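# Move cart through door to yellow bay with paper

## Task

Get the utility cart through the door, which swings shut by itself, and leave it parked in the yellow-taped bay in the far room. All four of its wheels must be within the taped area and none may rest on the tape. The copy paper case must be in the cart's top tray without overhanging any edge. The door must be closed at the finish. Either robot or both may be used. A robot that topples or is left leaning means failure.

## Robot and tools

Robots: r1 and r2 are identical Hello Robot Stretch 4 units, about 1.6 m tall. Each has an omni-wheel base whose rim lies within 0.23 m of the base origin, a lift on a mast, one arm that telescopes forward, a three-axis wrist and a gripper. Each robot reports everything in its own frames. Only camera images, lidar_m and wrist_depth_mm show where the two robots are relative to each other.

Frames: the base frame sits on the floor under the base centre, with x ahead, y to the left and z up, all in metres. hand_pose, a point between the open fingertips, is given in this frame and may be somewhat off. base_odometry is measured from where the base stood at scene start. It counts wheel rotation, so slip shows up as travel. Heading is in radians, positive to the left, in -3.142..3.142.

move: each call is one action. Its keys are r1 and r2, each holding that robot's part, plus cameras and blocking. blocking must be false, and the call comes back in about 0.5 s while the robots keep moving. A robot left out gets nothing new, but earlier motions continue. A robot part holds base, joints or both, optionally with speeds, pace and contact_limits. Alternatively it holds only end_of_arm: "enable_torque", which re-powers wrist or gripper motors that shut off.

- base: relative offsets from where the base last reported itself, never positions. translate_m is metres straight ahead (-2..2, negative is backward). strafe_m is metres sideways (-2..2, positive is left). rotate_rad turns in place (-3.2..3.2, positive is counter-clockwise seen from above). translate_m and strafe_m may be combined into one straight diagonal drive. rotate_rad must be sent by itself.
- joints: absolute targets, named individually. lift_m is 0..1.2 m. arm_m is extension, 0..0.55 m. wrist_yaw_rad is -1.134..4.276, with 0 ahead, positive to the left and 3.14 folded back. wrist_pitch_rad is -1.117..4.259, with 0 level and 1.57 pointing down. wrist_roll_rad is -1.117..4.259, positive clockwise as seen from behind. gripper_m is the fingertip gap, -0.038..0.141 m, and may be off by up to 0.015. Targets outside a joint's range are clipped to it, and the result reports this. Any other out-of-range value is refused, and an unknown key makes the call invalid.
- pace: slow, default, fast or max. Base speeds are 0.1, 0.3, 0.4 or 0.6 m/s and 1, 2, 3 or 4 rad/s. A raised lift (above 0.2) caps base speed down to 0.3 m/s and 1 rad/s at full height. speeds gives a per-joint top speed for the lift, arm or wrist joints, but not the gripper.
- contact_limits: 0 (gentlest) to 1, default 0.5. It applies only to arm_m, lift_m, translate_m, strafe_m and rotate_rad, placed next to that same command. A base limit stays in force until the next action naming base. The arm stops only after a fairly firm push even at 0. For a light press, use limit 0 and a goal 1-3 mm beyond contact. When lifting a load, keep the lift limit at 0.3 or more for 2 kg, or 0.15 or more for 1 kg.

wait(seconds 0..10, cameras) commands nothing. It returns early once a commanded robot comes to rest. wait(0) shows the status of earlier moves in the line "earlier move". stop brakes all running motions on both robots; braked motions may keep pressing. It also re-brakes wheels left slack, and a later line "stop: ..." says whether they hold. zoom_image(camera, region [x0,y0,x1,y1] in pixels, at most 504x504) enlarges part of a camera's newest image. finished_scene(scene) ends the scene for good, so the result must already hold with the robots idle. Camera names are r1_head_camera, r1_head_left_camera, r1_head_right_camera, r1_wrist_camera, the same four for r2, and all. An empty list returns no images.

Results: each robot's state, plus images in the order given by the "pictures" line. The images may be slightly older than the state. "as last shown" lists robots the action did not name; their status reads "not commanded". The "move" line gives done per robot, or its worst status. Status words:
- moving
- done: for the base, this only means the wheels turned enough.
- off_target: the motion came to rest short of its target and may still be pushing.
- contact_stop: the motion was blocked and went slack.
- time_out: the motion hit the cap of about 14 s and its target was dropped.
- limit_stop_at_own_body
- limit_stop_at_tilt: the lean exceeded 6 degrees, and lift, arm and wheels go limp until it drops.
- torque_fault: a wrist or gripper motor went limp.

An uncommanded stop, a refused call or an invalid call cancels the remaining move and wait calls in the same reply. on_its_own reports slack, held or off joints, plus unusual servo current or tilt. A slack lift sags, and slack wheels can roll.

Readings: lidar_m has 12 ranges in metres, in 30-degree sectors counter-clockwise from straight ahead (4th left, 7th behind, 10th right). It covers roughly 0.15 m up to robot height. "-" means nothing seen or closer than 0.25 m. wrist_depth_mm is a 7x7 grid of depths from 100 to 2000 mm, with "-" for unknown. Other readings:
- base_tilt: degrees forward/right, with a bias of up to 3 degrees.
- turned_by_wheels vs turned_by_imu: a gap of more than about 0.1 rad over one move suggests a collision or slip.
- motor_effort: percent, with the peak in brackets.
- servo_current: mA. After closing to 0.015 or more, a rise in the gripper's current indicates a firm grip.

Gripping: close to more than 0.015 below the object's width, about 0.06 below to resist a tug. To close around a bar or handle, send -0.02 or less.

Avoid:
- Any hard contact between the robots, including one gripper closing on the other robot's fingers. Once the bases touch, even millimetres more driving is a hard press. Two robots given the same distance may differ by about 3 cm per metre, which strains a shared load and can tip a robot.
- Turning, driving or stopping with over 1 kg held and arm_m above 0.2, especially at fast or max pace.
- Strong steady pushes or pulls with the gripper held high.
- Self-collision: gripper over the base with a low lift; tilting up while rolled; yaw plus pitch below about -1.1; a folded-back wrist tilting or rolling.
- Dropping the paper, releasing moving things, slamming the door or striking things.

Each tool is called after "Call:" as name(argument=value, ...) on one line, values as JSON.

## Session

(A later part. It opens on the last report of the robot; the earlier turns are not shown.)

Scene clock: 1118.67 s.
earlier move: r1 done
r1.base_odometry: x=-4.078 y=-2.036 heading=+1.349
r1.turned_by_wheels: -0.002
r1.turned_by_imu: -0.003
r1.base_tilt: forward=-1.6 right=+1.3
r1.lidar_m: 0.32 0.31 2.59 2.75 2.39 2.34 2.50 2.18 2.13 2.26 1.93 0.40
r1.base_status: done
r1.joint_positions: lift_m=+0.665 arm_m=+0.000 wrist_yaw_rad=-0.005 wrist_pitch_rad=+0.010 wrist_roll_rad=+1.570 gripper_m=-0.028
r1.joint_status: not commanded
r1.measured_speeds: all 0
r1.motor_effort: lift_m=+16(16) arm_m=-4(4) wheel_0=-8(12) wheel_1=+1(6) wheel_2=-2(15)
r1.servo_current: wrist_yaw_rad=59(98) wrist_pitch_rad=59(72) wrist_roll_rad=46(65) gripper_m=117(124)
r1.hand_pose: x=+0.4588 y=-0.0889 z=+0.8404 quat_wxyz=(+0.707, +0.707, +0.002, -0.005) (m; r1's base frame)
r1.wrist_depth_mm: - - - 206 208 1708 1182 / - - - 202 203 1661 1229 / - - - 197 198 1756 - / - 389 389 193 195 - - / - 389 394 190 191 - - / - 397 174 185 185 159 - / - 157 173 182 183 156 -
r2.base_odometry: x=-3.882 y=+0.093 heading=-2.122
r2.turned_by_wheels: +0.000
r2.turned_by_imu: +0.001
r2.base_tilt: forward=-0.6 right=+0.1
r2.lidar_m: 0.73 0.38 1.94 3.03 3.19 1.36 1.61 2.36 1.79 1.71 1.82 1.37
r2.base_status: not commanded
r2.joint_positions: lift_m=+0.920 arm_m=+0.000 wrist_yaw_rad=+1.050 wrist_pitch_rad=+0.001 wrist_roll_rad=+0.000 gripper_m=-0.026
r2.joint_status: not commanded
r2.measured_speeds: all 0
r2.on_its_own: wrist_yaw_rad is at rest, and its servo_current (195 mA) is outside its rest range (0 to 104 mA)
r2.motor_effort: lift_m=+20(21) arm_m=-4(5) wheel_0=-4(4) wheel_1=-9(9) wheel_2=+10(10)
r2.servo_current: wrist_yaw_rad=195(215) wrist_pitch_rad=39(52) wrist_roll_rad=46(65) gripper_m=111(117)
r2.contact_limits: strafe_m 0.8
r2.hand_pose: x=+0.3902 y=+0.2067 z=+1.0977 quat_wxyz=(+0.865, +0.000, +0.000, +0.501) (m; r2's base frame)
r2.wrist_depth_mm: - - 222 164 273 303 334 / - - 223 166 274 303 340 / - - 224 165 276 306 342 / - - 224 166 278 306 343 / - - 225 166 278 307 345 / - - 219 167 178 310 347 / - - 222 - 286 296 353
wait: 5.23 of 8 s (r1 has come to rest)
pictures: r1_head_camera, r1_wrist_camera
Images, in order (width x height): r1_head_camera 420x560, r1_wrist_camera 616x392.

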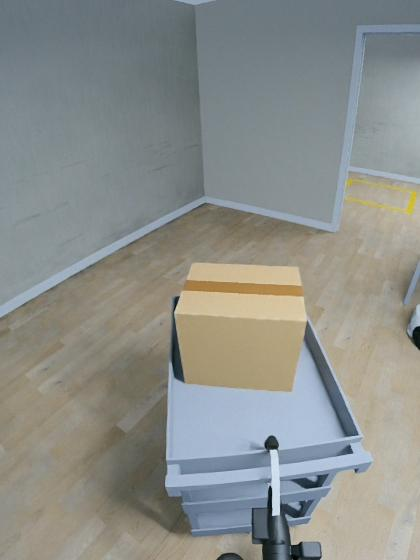

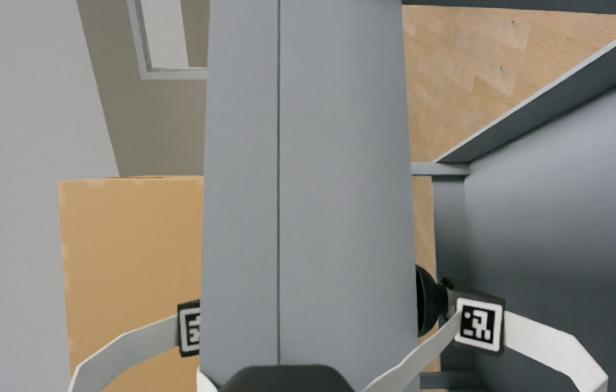

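Call:
move(r1={"base":{"translate_m":-0.38,"strafe_m":0.25},"pace":"slow"}, blocking=false, cameras=[])

Call:
wait(seconds=8, cameras=["r1_head_camera"])

Call:
move(r1={"base":{"rotate_rad":-0.2},"pace":"slow"}, blocking=false, cameras=[])

Call:
wait(seconds=4, cameras=["r1_head_camera"])

Scene clock: 1126.67 s.
move: r1 moving
r1.base_odometry: x=-4.088 y=-2.046 heading=+1.348
r1.turned_by_wheels: -0.001
r1.turned_by_imu: -0.001
r1.base_tilt: forward=-1.6 right=+1.3
r1.lidar_m: 0.31 0.33 2.58 2.77 2.38 2.33 2.52 2.18 2.10 2.26 1.96 0.40
r1.base_status: translate_m moving; strafe_m moving
r1.joint_positions: lift_m=+0.665 arm_m=+0.000 wrist_yaw_rad=-0.005 wrist_pitch_rad=+0.010 wrist_roll_rad=+1.569 gripper_m=-0.028
r1.joint_status: not commanded
r1.measured_speeds: translate_m=-0.046 strafe_m=+0.030 rotate_rad=+0.000 lift_m=+0.000 arm_m=+0.000 wrist_yaw_rad=+0.000 wrist_pitch_rad=+0.000 wrist_roll_rad=-0.002
r1.motor_effort: lift_m=+16(16) arm_m=-4(4) wheel_0=-13(15) wheel_1=-1(3) wheel_2=+5(5)
r1.servo_current: wrist_yaw_rad=46(78) wrist_pitch_rad=59(72) wrist_roll_rad=39(59) gripper_m=117(117)
r1.hand_pose: x=+0.4588 y=-0.0889 z=+0.8404 quat_wxyz=(+0.708, +0.707, +0.002, -0.005) (m; r1's base frame)
r1.wrist_depth_mm: - - - 204 207 1661 1182 / - - - 201 202 1661 1255 / - - - 196 198 1863 - / - 389 389 193 194 - - / - 392 394 189 191 - - / - 394 174 186 186 162 - / - 156 173 182 183 156 -
r2.base_odometry: x=-3.882 y=+0.093 heading=-2.122
r2.turned_by_wheels: +0.000
r2.turned_by_imu: +0.000
r2.base_tilt: forward=-0.6 right=+0.0
r2.lidar_m: 0.72 0.36 1.94 3.01 3.15 1.37 1.65 2.42 1.79 1.72 1.82 1.34
r2.base_status: not commanded
r2.joint_positions: lift_m=+0.920 arm_m=+0.000 wrist_yaw_rad=+1.050 wrist_pitch_rad=+0.001 wrist_roll_rad=+0.000 gripper_m=-0.026
r2.joint_status: not commanded
r2.measured_speeds: all 0
r2.motor_effort: lift_m=+20(21) arm_m=-5(5) wheel_0=-4(4) wheel_1=-9(9) wheel_2=+10(10)
r2.servo_current: wrist_yaw_rad=195(215) wrist_pitch_rad=33(46) wrist_roll_rad=46(52) gripper_m=98(117)
r2.contact_limits: strafe_m 0.8
r2.hand_pose: x=+0.3902 y=+0.2067 z=+1.0977 quat_wxyz=(+0.865, +0.000, +0.000, +0.501) (m; r2's base frame)
r2.wrist_depth_mm: - - 222 164 273 301 334 / - - 223 166 274 303 340 / - - 223 165 276 303 342 / - - 224 166 277 306 343 / - - 227 166 278 307 345 / - - 219 167 178 309 347 / - - 222 - 286 297 351
pictures: none
No camera images: "cameras" was empty.

Scene clock: 1131.90 s.
earlier move: r1 done
r1.base_odometry: x=-4.406 y=-2.352 heading=+1.348
r1.turned_by_wheels: +0.000
r1.turned_by_imu: -0.003
r1.base_tilt: forward=-1.6 right=+1.2
r1.lidar_m: 0.35 0.42 2.57 2.53 1.94 1.88 2.05 2.16 2.09 2.25 0.44 0.35
r1.base_status: done
r1.joint_positions: lift_m=+0.665 arm_m=+0.000 wrist_yaw_rad=-0.006 wrist_pitch_rad=+0.010 wrist_roll_rad=+1.569 gripper_m=-0.028
r1.joint_status: not commanded
r1.measured_speeds: all 0
r1.motor_effort: lift_m=+16(16) arm_m=-4(4) wheel_0=-9(15) wheel_1=+0(5) wheel_2=-2(5)
r1.servo_current: wrist_yaw_rad=65(78) wrist_pitch_rad=65(72) wrist_roll_rad=65(65) gripper_m=117(124)
r1.hand_pose: x=+0.4587 y=-0.0892 z=+0.8404 quat_wxyz=(+0.708, +0.706, +0.001, -0.006) (m; r1's base frame)
r1.wrist_depth_mm: - - 107 165 166 1430 - / - - 109 168 169 - - / 373 366 112 173 173 - - / - 389 114 176 177 - - / - 413 116 179 180 - - / - 436 119 182 184 159 - / - 156 122 186 187 492 -
r2.base_odometry: x=-3.882 y=+0.093 heading=-2.122
r2.turned_by_wheels: +0.000
r2.turned_by_imu: +0.001
r2.base_tilt: forward=-0.6 right=+0.0
r2.lidar_m: 0.72 0.38 1.89 3.03 3.16 1.60 1.84 2.43 1.79 1.72 1.83 1.37
r2.base_status: not commanded
r2.joint_positions: lift_m=+0.920 arm_m=+0.000 wrist_yaw_rad=+1.050 wrist_pitch_rad=+0.001 wrist_roll_rad=+0.000 gripper_m=-0.026
r2.joint_status: not commanded
r2.measured_speeds: all 0
r2.on_its_own: wrist_yaw_rad is at rest, and its servo_current (202 mA) is outside its rest range (0 to 104 mA)
r2.motor_effort: lift_m=+20(21) arm_m=-4(5) wheel_0=-4(4) wheel_1=-9(9) wheel_2=+10(10)
r2.servo_current: wrist_yaw_rad=202(215) wrist_pitch_rad=39(46) wrist_roll_rad=46(59) gripper_m=104(117)
r2.contact_limits: strafe_m 0.8
r2.hand_pose: x=+0.3902 y=+0.2067 z=+1.0977 quat_wxyz=(+0.865, +0.000, +0.000, +0.501) (m; r2's base frame)
r2.wrist_depth_mm: - - 223 164 272 301 334 / - - 223 165 274 304 340 / - - 224 165 274 306 342 / - - 225 166 277 307 343 / - - 226 166 278 306 343 / - - 218 167 178 309 349 / - - 222 - 286 296 351
wait: 5.23 of 8 s (r1 has come to rest)
pictures: r1_head_camera
Images, in order (width x height): r1_head_camera 420x560.

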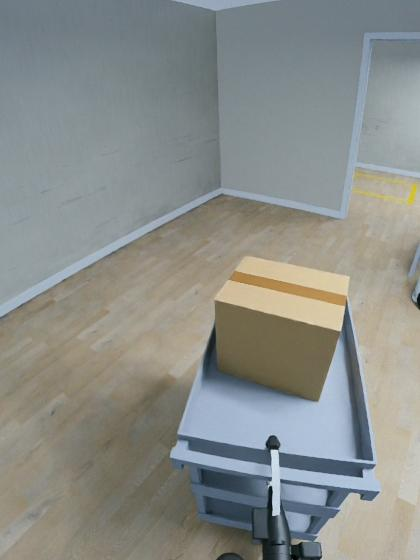

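Scene clock: 1132.40 s.
move: r1 moving
r1.base_odometry: x=-4.406 y=-2.351 heading=+1.227
r1.turned_by_wheels: -0.121
r1.turned_by_imu: -0.121
r1.base_tilt: forward=-1.6 right=+1.3
r1.lidar_m: 0.34 0.36 2.58 2.67 1.99 1.88 1.97 2.23 2.11 2.18 2.86 0.37
r1.base_status: rotate_rad moving
r1.joint_positions: lift_m=+0.665 arm_m=+0.000 wrist_yaw_rad=+0.009 wrist_pitch_rad=+0.010 wrist_roll_rad=+1.569 gripper_m=-0.028
r1.joint_status: not commanded
r1.measured_speeds: translate_m=+0.001 strafe_m=+0.001 rotate_rad=-0.412 lift_m=+0.000 arm_m=+0.000 wrist_yaw_rad=+0.065 wrist_pitch_rad=+0.000 wrist_roll_rad=+0.000
r1.motor_effort: lift_m=+16(16) arm_m=-1(4) wheel_0=+13(13) wheel_1=+6(6) wheel_2=+11(11)
r1.servo_current: wrist_yaw_rad=52(65) wrist_pitch_rad=59(65) wrist_roll_rad=26(72) gripper_m=111(117)
r1.hand_pose: x=+0.4600 y=-0.0848 z=+0.8404 quat_wxyz=(+0.708, +0.706, +0.007, +0.000) (m; r1's base frame)
r1.wrist_depth_mm: - - 111 169 170 1537 - / - - 113 172 173 - - / - 370 114 175 176 - - / - 384 116 178 179 - - / - 402 118 180 182 - - / - 424 121 183 185 166 - / - 156 122 186 187 156 -
r2.base_odometry: x=-3.882 y=+0.093 heading=-2.122
r2.turned_by_wheels: +0.000
r2.turned_by_imu: +0.000
r2.base_tilt: forward=-0.6 right=+0.0
r2.lidar_m: 0.74 0.37 1.93 3.00 3.14 1.62 1.86 2.39 1.77 1.70 1.80 1.37
r2.base_status: not commanded
r2.joint_positions: lift_m=+0.920 arm_m=+0.000 wrist_yaw_rad=+1.050 wrist_pitch_rad=+0.001 wrist_roll_rad=+0.000 gripper_m=-0.026
r2.joint_status: not commanded
r2.measured_speeds: all 0
r2.motor_effort: lift_m=+20(21) arm_m=-5(5) wheel_0=-4(4) wheel_1=-9(9) wheel_2=+10(10)
r2.servo_current: wrist_yaw_rad=208(208) wrist_pitch_rad=46(46) wrist_roll_rad=52(59) gripper_m=104(111)
r2.contact_limits: strafe_m 0.8
r2.hand_pose: x=+0.3902 y=+0.2067 z=+1.0977 quat_wxyz=(+0.865, +0.000, +0.000, +0.501) (m; r2's base frame)
r2.wrist_depth_mm: - - 222 165 272 301 332 / - - 223 166 274 303 340 / - - 224 164 276 304 340 / - - 224 165 277 306 343 / - - 226 166 278 307 345 / - - 218 167 177 309 347 / - - 222 - 287 296 351
pictures: none
No camera images: "cameras" was empty.

Scene clock: 1133.10 s.
earlier move: r1 done
r1.base_odometry: x=-4.406 y=-2.352 heading=+1.149
r1.turned_by_wheels: -0.078
r1.turned_by_imu: -0.078
r1.base_tilt: forward=-1.6 right=+1.3
r1.lidar_m: 0.33 0.33 2.56 2.61 2.04 1.90 1.94 2.32 2.10 2.12 2.70 0.41
r1.base_status: done
r1.joint_positions: lift_m=+0.665 arm_m=+0.000 wrist_yaw_rad=+0.010 wrist_pitch_rad=+0.010 wrist_roll_rad=+1.571 gripper_m=-0.028
r1.joint_status: not commanded
r1.measured_speeds: all 0
r1.motor_effort: lift_m=+16(16) arm_m=+3(4) wheel_0=+9(13) wheel_1=+5(6) wheel_2=+4(11)
r1.servo_current: wrist_yaw_rad=65(78) wrist_pitch_rad=59(65) wrist_roll_rad=59(72) gripper_m=104(117)
r1.hand_pose: x=+0.4601 y=-0.0846 z=+0.8404 quat_wxyz=(+0.707, +0.707, +0.007, +0.000) (m; r1's base frame)
r1.wrist_depth_mm: - - - 189 189 1537 1205 / - - - 187 189 1756 - / - - - 187 187 - - / - 384 384 186 187 - - / - 392 - 184 186 - - / - 402 175 183 184 167 - / - 156 173 183 183 155 -
r2.base_odometry: x=-3.882 y=+0.093 heading=-2.122
r2.turned_by_wheels: +0.000
r2.turned_by_imu: +0.000
r2.base_tilt: forward=-0.6 right=+0.0
r2.lidar_m: 0.69 0.37 1.94 3.03 3.18 1.62 1.82 2.41 1.77 1.72 1.83 1.37
r2.base_status: not commanded
r2.joint_positions: lift_m=+0.920 arm_m=+0.000 wrist_yaw_rad=+1.050 wrist_pitch_rad=+0.001 wrist_roll_rad=+0.000 gripper_m=-0.026
r2.joint_status: not commanded
r2.measured_speeds: all 0
r2.on_its_own: wrist_yaw_rad is at rest, and its servo_current (215 mA) is outside its rest range (0 to 104 mA)
r2.motor_effort: lift_m=+21(21) arm_m=-4(5) wheel_0=-4(4) wheel_1=-9(9) wheel_2=+9(10)
r2.servo_current: wrist_yaw_rad=215(215) wrist_pitch_rad=39(46) wrist_roll_rad=46(59) gripper_m=111(111)
r2.contact_limits: strafe_m 0.8
r2.hand_pose: x=+0.3902 y=+0.2067 z=+1.0977 quat_wxyz=(+0.865, +0.000, +0.000, +0.501) (m; r2's base frame)
r2.wrist_depth_mm: - - 222 164 273 303 334 / - - 222 166 273 304 342 / - - 224 165 277 303 340 / - - 225 165 277 304 342 / - - 226 166 277 309 345 / - - 219 167 178 310 347 / - - 221 - 285 296 351
wait: 0.70 of 4 s (r1 has come to rest)
pictures: r1_head_camera
Images, in order (width x height): r1_head_camera 420x560.

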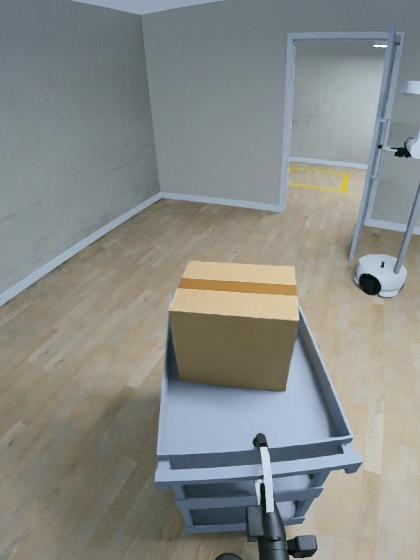

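Call:
move(blocking=false, r1={"base": {"strafe_m": 0.2}, "pace": "slow"}, cameras=[])

Call:
wait(seconds=5, cameras=["r1_head_camera"])

Scene clock: 1170.00 s.
move: r1 moving
r1.base_odometry: x=-4.419 y=-2.346 heading=+1.150
r1.turned_by_wheels: +0.000
r1.turned_by_imu: +0.000
r1.base_tilt: forward=-1.6 right=+1.3
r1.lidar_m: 0.34 0.34 2.57 2.61 2.07 1.87 1.93 2.33 2.13 2.16 2.71 0.37
r1.base_status: strafe_m moving
r1.joint_positions: lift_m=+0.665 arm_m=+0.000 wrist_yaw_rad=+0.003 wrist_pitch_rad=+0.010 wrist_roll_rad=+1.571 gripper_m=-0.028
r1.joint_status: not commanded
r1.measured_speeds: translate_m=+0.000 strafe_m=+0.056 rotate_rad=-0.003 lift_m=+0.000 arm_m=+0.000 wrist_yaw_rad=-0.038 wrist_pitch_rad=+0.000 wrist_roll_rad=+0.000
r1.motor_effort: lift_m=+16(16) arm_m=+4(4) wheel_0=-6(7) wheel_1=+6(8) wheel_2=+1(3)
r1.servo_current: wrist_yaw_rad=52(85) wrist_pitch_rad=59(65) wrist_roll_rad=39(59) gripper_m=104(111)
r1.hand_pose: x=+0.4595 y=-0.0865 z=+0.8404 quat_wxyz=(+0.707, +0.707, +0.005, -0.003) (m; r1's base frame)
r1.wrist_depth_mm: - - - 191 191 1618 1138 / - - - 190 190 1756 - / - - - 189 190 - - / - 387 382 187 187 - - / - 392 394 185 186 - - / - 402 174 183 185 166 - / - 156 173 182 183 155 -
r2.base_odometry: x=-3.882 y=+0.093 heading=-2.122
r2.turned_by_wheels: +0.000
r2.turned_by_imu: +0.000
r2.base_tilt: forward=-0.6 right=+0.1
r2.lidar_m: 0.77 0.37 1.91 3.03 3.21 1.62 1.84 2.41 1.79 1.72 1.78 1.35
r2.base_status: not commanded
r2.joint_positions: lift_m=+0.920 arm_m=+0.000 wrist_yaw_rad=+1.050 wrist_pitch_rad=+0.001 wrist_roll_rad=+0.000 gripper_m=-0.026
r2.joint_status: not commanded
r2.measured_speeds: all 0
r2.motor_effort: lift_m=+20(21) arm_m=-4(5) wheel_0=-4(4) wheel_1=-9(9) wheel_2=+10(10)
r2.servo_current: wrist_yaw_rad=189(215) wrist_pitch_rad=39(46) wrist_roll_rad=52(52) gripper_m=104(117)
r2.contact_limits: strafe_m 0.8
r2.hand_pose: x=+0.3902 y=+0.2067 z=+1.0977 quat_wxyz=(+0.865, +0.000, +0.000, +0.501) (m; r2's base frame)
r2.wrist_depth_mm: - - 222 165 273 301 332 / - - 223 166 274 304 342 / - - 224 165 276 303 342 / - - 225 166 277 307 343 / - - 226 166 278 307 347 / - - 219 167 177 309 349 / - - 221 - 286 296 351
pictures: none
No camera images: "cameras" was empty.

Scene clock: 1172.67 s.
earlier move: r1 done
r1.base_odometry: x=-4.588 y=-2.270 heading=+1.148
r1.turned_by_wheels: -0.001
r1.turned_by_imu: -0.002
r1.base_tilt: forward=-1.6 right=+1.3
r1.lidar_m: 0.36 0.40 2.39 2.43 1.97 1.81 1.86 2.34 2.29 2.32 0.46 0.38
r1.base_status: done
r1.joint_positions: lift_m=+0.665 arm_m=+0.000 wrist_yaw_rad=-0.008 wrist_pitch_rad=+0.010 wrist_roll_rad=+1.568 gripper_m=-0.028
r1.joint_status: not commanded
r1.measured_speeds: all 0
r1.motor_effort: lift_m=+16(16) arm_m=+4(4) wheel_0=-9(14) wheel_1=+0(8) wheel_2=-5(6)
r1.servo_current: wrist_yaw_rad=65(85) wrist_pitch_rad=59(72) wrist_roll_rad=59(72) gripper_m=104(111)
r1.hand_pose: x=+0.4586 y=-0.0897 z=+0.8404 quat_wxyz=(+0.708, +0.706, +0.001, -0.006) (m; r1's base frame)
r1.wrist_depth_mm: - - 107 165 167 1537 - / - 521 109 168 170 - - / 375 366 112 172 174 - - / - 387 114 176 176 - - / - 407 116 179 180 - - / - 433 119 182 183 159 - / - 157 121 186 186 488 -
r2.base_odometry: x=-3.882 y=+0.093 heading=-2.122
r2.turned_by_wheels: +0.000
r2.turned_by_imu: +0.000
r2.base_tilt: forward=-0.6 right=+0.1
r2.lidar_m: 0.73 0.37 1.96 3.03 3.16 1.66 2.00 2.41 1.77 1.72 1.82 1.34
r2.base_status: not commanded
r2.joint_positions: lift_m=+0.920 arm_m=+0.000 wrist_yaw_rad=+1.050 wrist_pitch_rad=+0.001 wrist_roll_rad=+0.000 gripper_m=-0.026
r2.joint_status: not commanded
r2.measured_speeds: all 0
r2.on_its_own: wrist_yaw_rad is at rest, and its servo_current (215 mA) is outside its rest range (0 to 104 mA)
r2.motor_effort: lift_m=+20(21) arm_m=-4(5) wheel_0=-4(4) wheel_1=-9(9) wheel_2=+10(10)
r2.servo_current: wrist_yaw_rad=215(215) wrist_pitch_rad=33(46) wrist_roll_rad=39(59) gripper_m=111(117)
r2.contact_limits: strafe_m 0.8
r2.hand_pose: x=+0.3902 y=+0.2067 z=+1.0977 quat_wxyz=(+0.865, +0.000, +0.000, +0.501) (m; r2's base frame)
r2.wrist_depth_mm: - - 221 164 274 303 332 / - - 224 166 273 304 340 / - - 224 165 277 306 342 / - - 225 166 276 304 342 / - - 227 166 278 307 345 / - - 218 167 177 309 351 / - - 222 - 286 294 351
wait: 2.67 of 5 s (r1 has come to rest)
pictures: r1_head_camera
Images, in order (width x height): r1_head_camera 420x560.

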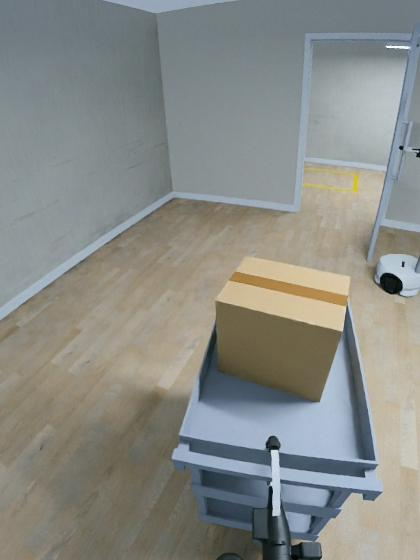

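Call:
move(blocking=false, r1={"base": {"rotate_rad": -0.2}, "pace": "slow"}, cameras=[])

Call:
wait(seconds=5, cameras=[])

Call:
move(blocking=false, r1={"base": {"strafe_m": 0.2}, "pace": "slow"}, cameras=[])

Call:
wait(seconds=5, cameras=["r1_head_camera"])

Scene clock: 1178.23 s.
move: r1 moving
r1.base_odometry: x=-4.588 y=-2.270 heading=+1.027
r1.turned_by_wheels: -0.121
r1.turned_by_imu: -0.121
r1.base_tilt: forward=-1.5 right=+1.3
r1.lidar_m: 0.36 0.37 2.39 2.41 2.11 1.82 1.84 2.19 2.28 2.29 2.69 0.37
r1.base_status: rotate_rad moving
r1.joint_positions: lift_m=+0.665 arm_m=+0.000 wrist_yaw_rad=+0.005 wrist_pitch_rad=+0.010 wrist_roll_rad=+1.568 gripper_m=-0.028
r1.joint_status: not commanded
r1.measured_speeds: translate_m=+0.001 strafe_m=+0.002 rotate_rad=-0.406 lift_m=+0.000 arm_m=+0.000 wrist_yaw_rad=+0.082 wrist_pitch_rad=+0.000 wrist_roll_rad=+0.000
r1.motor_effort: lift_m=+16(16) arm_m=-3(4) wheel_0=+8(10) wheel_1=+3(6) wheel_2=+9(9)
r1.servo_current: wrist_yaw_rad=59(72) wrist_pitch_rad=65(65) wrist_roll_rad=33(59) gripper_m=111(111)
r1.hand_pose: x=+0.4598 y=-0.0859 z=+0.8404 quat_wxyz=(+0.708, +0.706, +0.006, -0.002) (m; r1's base frame)
r1.wrist_depth_mm: - - 113 172 173 1576 - / - - 115 174 175 - - / - 368 116 177 178 - - / - 384 117 179 180 - - / - 407 119 181 182 - - / - 421 121 183 184 163 - / - 151 122 185 185 157 -
r2.base_odometry: x=-3.882 y=+0.093 heading=-2.122
r2.turned_by_wheels: +0.000
r2.turned_by_imu: +0.000
r2.base_tilt: forward=-0.6 right=+0.0
r2.lidar_m: 0.72 0.37 1.96 3.02 3.15 1.64 1.94 2.41 1.79 1.71 1.81 1.36
r2.base_status: not commanded
r2.joint_positions: lift_m=+0.920 arm_m=+0.000 wrist_yaw_rad=+1.050 wrist_pitch_rad=+0.001 wrist_roll_rad=+0.000 gripper_m=-0.026
r2.joint_status: not commanded
r2.measured_speeds: all 0
r2.motor_effort: lift_m=+20(21) arm_m=-4(5) wheel_0=-3(4) wheel_1=-9(9) wheel_2=+10(10)
r2.servo_current: wrist_yaw_rad=202(208) wrist_pitch_rad=39(46) wrist_roll_rad=46(59) gripper_m=111(117)
r2.contact_limits: strafe_m 0.8
r2.hand_pose: x=+0.3902 y=+0.2067 z=+1.0977 quat_wxyz=(+0.865, +0.000, +0.000, +0.501) (m; r2's base frame)
r2.wrist_depth_mm: - - 222 164 272 301 334 / - - 223 166 273 303 340 / - - 224 165 274 306 342 / - - 225 166 278 304 343 / - - 225 166 278 307 347 / - - 219 167 178 309 349 / - - 222 - 286 294 351
pictures: none
No camera images: "cameras" was empty.

Scene clock: 1178.93 s.
earlier move: r1 done
r1.base_odometry: x=-4.589 y=-2.270 heading=+0.950
r1.turned_by_wheels: -0.077
r1.turned_by_imu: -0.078
r1.base_tilt: forward=-1.6 right=+1.3
r1.lidar_m: 0.32 0.34 2.41 2.39 2.21 1.84 1.81 2.08 2.29 2.28 2.58 0.39
r1.base_status: done
r1.joint_positions: lift_m=+0.665 arm_m=+0.000 wrist_yaw_rad=+0.008 wrist_pitch_rad=+0.010 wrist_roll_rad=+1.570 gripper_m=-0.028
r1.joint_status: not commanded
r1.measured_speeds: all 0
r1.motor_effort: lift_m=+16(16) arm_m=-4(5) wheel_0=+10(11) wheel_1=+5(6) wheel_2=+6(12)
r1.servo_current: wrist_yaw_rad=65(78) wrist_pitch_rad=59(65) wrist_roll_rad=52(65) gripper_m=98(111)
r1.hand_pose: x=+0.4599 y=-0.0853 z=+0.8404 quat_wxyz=(+0.707, +0.707, +0.006, -0.001) (m; r1's base frame)
r1.wrist_depth_mm: - - - 189 191 1661 1182 / - - - 189 190 1708 - / - - - 187 188 - - / - 384 384 186 187 - - / - 394 - 185 185 - - / - 402 175 184 184 167 - / - 156 172 182 183 156 -
r2.base_odometry: x=-3.882 y=+0.093 heading=-2.122
r2.turned_by_wheels: +0.000
r2.turned_by_imu: +0.000
r2.base_tilt: forward=-0.6 right=+0.1
r2.lidar_m: 0.74 0.37 1.91 3.02 3.17 1.66 1.92 2.41 1.81 1.71 1.81 1.38
r2.base_status: not commanded
r2.joint_positions: lift_m=+0.920 arm_m=+0.000 wrist_yaw_rad=+1.050 wrist_pitch_rad=+0.001 wrist_roll_rad=+0.000 gripper_m=-0.026
r2.joint_status: not commanded
r2.measured_speeds: all 0
r2.on_its_own: wrist_yaw_rad is at rest, and its servo_current (189 mA) is outside its rest range (0 to 104 mA)
r2.motor_effort: lift_m=+20(21) arm_m=-5(5) wheel_0=-3(4) wheel_1=-9(9) wheel_2=+10(10)
r2.servo_current: wrist_yaw_rad=189(215) wrist_pitch_rad=46(46) wrist_roll_rad=52(65) gripper_m=111(117)
r2.contact_limits: strafe_m 0.8
r2.hand_pose: x=+0.3902 y=+0.2067 z=+1.0977 quat_wxyz=(+0.865, +0.000, +0.000, +0.501) (m; r2's base frame)
r2.wrist_depth_mm: - - 223 165 272 304 334 / - - 222 166 274 303 340 / - - 224 165 274 304 340 / - - 224 165 278 304 343 / - - 226 166 278 307 345 / - - 218 167 178 309 347 / - - 221 - 285 296 351
wait: 0.70 of 5 s (r1 has come to rest)
pictures: none
No camera images: "cameras" was empty.

Scene clock: 1179.43 s.
move: r1 moving
r1.base_odometry: x=-4.600 y=-2.262 heading=+0.950
r1.turned_by_wheels: +0.000
r1.turned_by_imu: +0.000
r1.base_tilt: forward=-1.6 right=+1.3
r1.lidar_m: 0.34 0.34 2.41 2.39 2.24 1.84 1.82 2.08 2.31 2.30 2.61 0.40
r1.base_status: strafe_m moving
r1.joint_positions: lift_m=+0.665 arm_m=+0.000 wrist_yaw_rad=+0.003 wrist_pitch_rad=+0.010 wrist_roll_rad=+1.570 gripper_m=-0.028
r1.joint_status: not commanded
r1.measured_speeds: translate_m=+0.000 strafe_m=+0.056 rotate_rad=+0.000 lift_m=+0.000 arm_m=+0.000 wrist_yaw_rad=-0.044 wrist_pitch_rad=+0.000 wrist_roll_rad=+0.000
r1.motor_effort: lift_m=+16(16) arm_m=-4(4) wheel_0=-8(9) wheel_1=+7(9) wheel_2=+4(5)
r1.servo_current: wrist_yaw_rad=59(72) wrist_pitch_rad=65(65) wrist_roll_rad=33(59) gripper_m=104(111)
r1.hand_pose: x=+0.4596 y=-0.0864 z=+0.8404 quat_wxyz=(+0.707, +0.707, +0.005, -0.002) (m; r1's base frame)
r1.wrist_depth_mm: - - - 191 193 1618 1205 / - - - 190 191 1808 - / - - - 189 189 - - / - 387 384 187 187 - - / - 394 - 185 186 - - / - 404 175 184 185 165 - / - 156 174 182 182 154 -
r2.base_odometry: x=-3.882 y=+0.093 heading=-2.122
r2.turned_by_wheels: +0.000
r2.turned_by_imu: +0.000
r2.base_tilt: forward=-0.6 right=+0.0
r2.lidar_m: 0.73 0.37 1.94 3.03 3.15 1.61 1.90 2.37 1.78 1.71 1.80 1.36
r2.base_status: not commanded
r2.joint_positions: lift_m=+0.920 arm_m=+0.000 wrist_yaw_rad=+1.050 wrist_pitch_rad=+0.001 wrist_roll_rad=+0.000 gripper_m=-0.026
r2.joint_status: not commanded
r2.measured_speeds: all 0
r2.motor_effort: lift_m=+20(21) arm_m=-4(5) wheel_0=-3(4) wheel_1=-9(9) wheel_2=+10(10)
r2.servo_current: wrist_yaw_rad=202(221) wrist_pitch_rad=39(46) wrist_roll_rad=59(59) gripper_m=104(117)
r2.contact_limits: strafe_m 0.8
r2.hand_pose: x=+0.3902 y=+0.2067 z=+1.0977 quat_wxyz=(+0.865, +0.000, +0.000, +0.501) (m; r2's base frame)
r2.wrist_depth_mm: - - 222 164 273 303 332 / - - 223 166 274 304 340 / - - 224 165 276 304 340 / - - 225 166 277 306 343 / - - 226 166 278 306 345 / - - 218 167 178 309 347 / - - 222 - 285 296 351
pictures: none
No camera images: "cameras" was empty.

Scene clock: 1182.10 s.
earlier move: r1 done
r1.base_odometry: x=-4.751 y=-2.154 heading=+0.949
r1.turned_by_wheels: -0.001
r1.turned_by_imu: +0.000
r1.base_tilt: forward=-1.6 right=+1.3
r1.lidar_m: 0.36 0.39 2.24 2.20 2.16 1.80 1.78 2.08 2.50 2.48 0.44 0.38
r1.base_status: done
r1.joint_positions: lift_m=+0.665 arm_m=+0.000 wrist_yaw_rad=-0.007 wrist_pitch_rad=+0.010 wrist_roll_rad=+1.568 gripper_m=-0.028
r1.joint_status: not commanded
r1.measured_speeds: all 0
r1.motor_effort: lift_m=+16(16) arm_m=+4(4) wheel_0=-6(15) wheel_1=+1(9) wheel_2=-4(5)
r1.servo_current: wrist_yaw_rad=65(72) wrist_pitch_rad=52(72) wrist_roll_rad=46(65) gripper_m=104(111)
r1.hand_pose: x=+0.4586 y=-0.0895 z=+0.8404 quat_wxyz=(+0.708, +0.706, +0.001, -0.006) (m; r1's base frame)
r1.wrist_depth_mm: - - 107 165 167 1576 - / - 512 110 168 170 - - / 373 368 112 172 174 - - / - 389 114 176 177 - - / - 407 116 178 180 - - / - 433 119 182 184 159 - / - 157 121 186 187 488 -
r2.base_odometry: x=-3.882 y=+0.093 heading=-2.122
r2.turned_by_wheels: +0.000
r2.turned_by_imu: +0.000
r2.base_tilt: forward=-0.6 right=+0.0
r2.lidar_m: 0.71 0.39 1.92 3.02 3.16 1.73 2.32 2.42 1.80 1.73 1.80 1.36
r2.base_status: not commanded
r2.joint_positions: lift_m=+0.920 arm_m=+0.000 wrist_yaw_rad=+1.050 wrist_pitch_rad=+0.001 wrist_roll_rad=+0.000 gripper_m=-0.026
r2.joint_status: not commanded
r2.measured_speeds: all 0
r2.on_its_own: wrist_yaw_rad is at rest, and its servo_current (202 mA) is outside its rest range (0 to 104 mA)
r2.motor_effort: lift_m=+20(21) arm_m=-4(5) wheel_0=-3(4) wheel_1=-9(9) wheel_2=+10(10)
r2.servo_current: wrist_yaw_rad=202(221) wrist_pitch_rad=39(52) wrist_roll_rad=46(59) gripper_m=111(117)
r2.contact_limits: strafe_m 0.8
r2.hand_pose: x=+0.3902 y=+0.2067 z=+1.0977 quat_wxyz=(+0.865, +0.000, +0.000, +0.501) (m; r2's base frame)
r2.wrist_depth_mm: - - 222 164 273 301 334 / - - 224 165 274 304 338 / - - 224 165 274 306 343 / - - 225 166 276 306 342 / - - 227 166 279 307 345 / - - 217 166 178 309 347 / - - 221 - 286 297 355
wait: 2.67 of 5 s (r1 has come to rest)
pictures: r1_head_camera
Images, in order (width x height): r1_head_camera 420x560.

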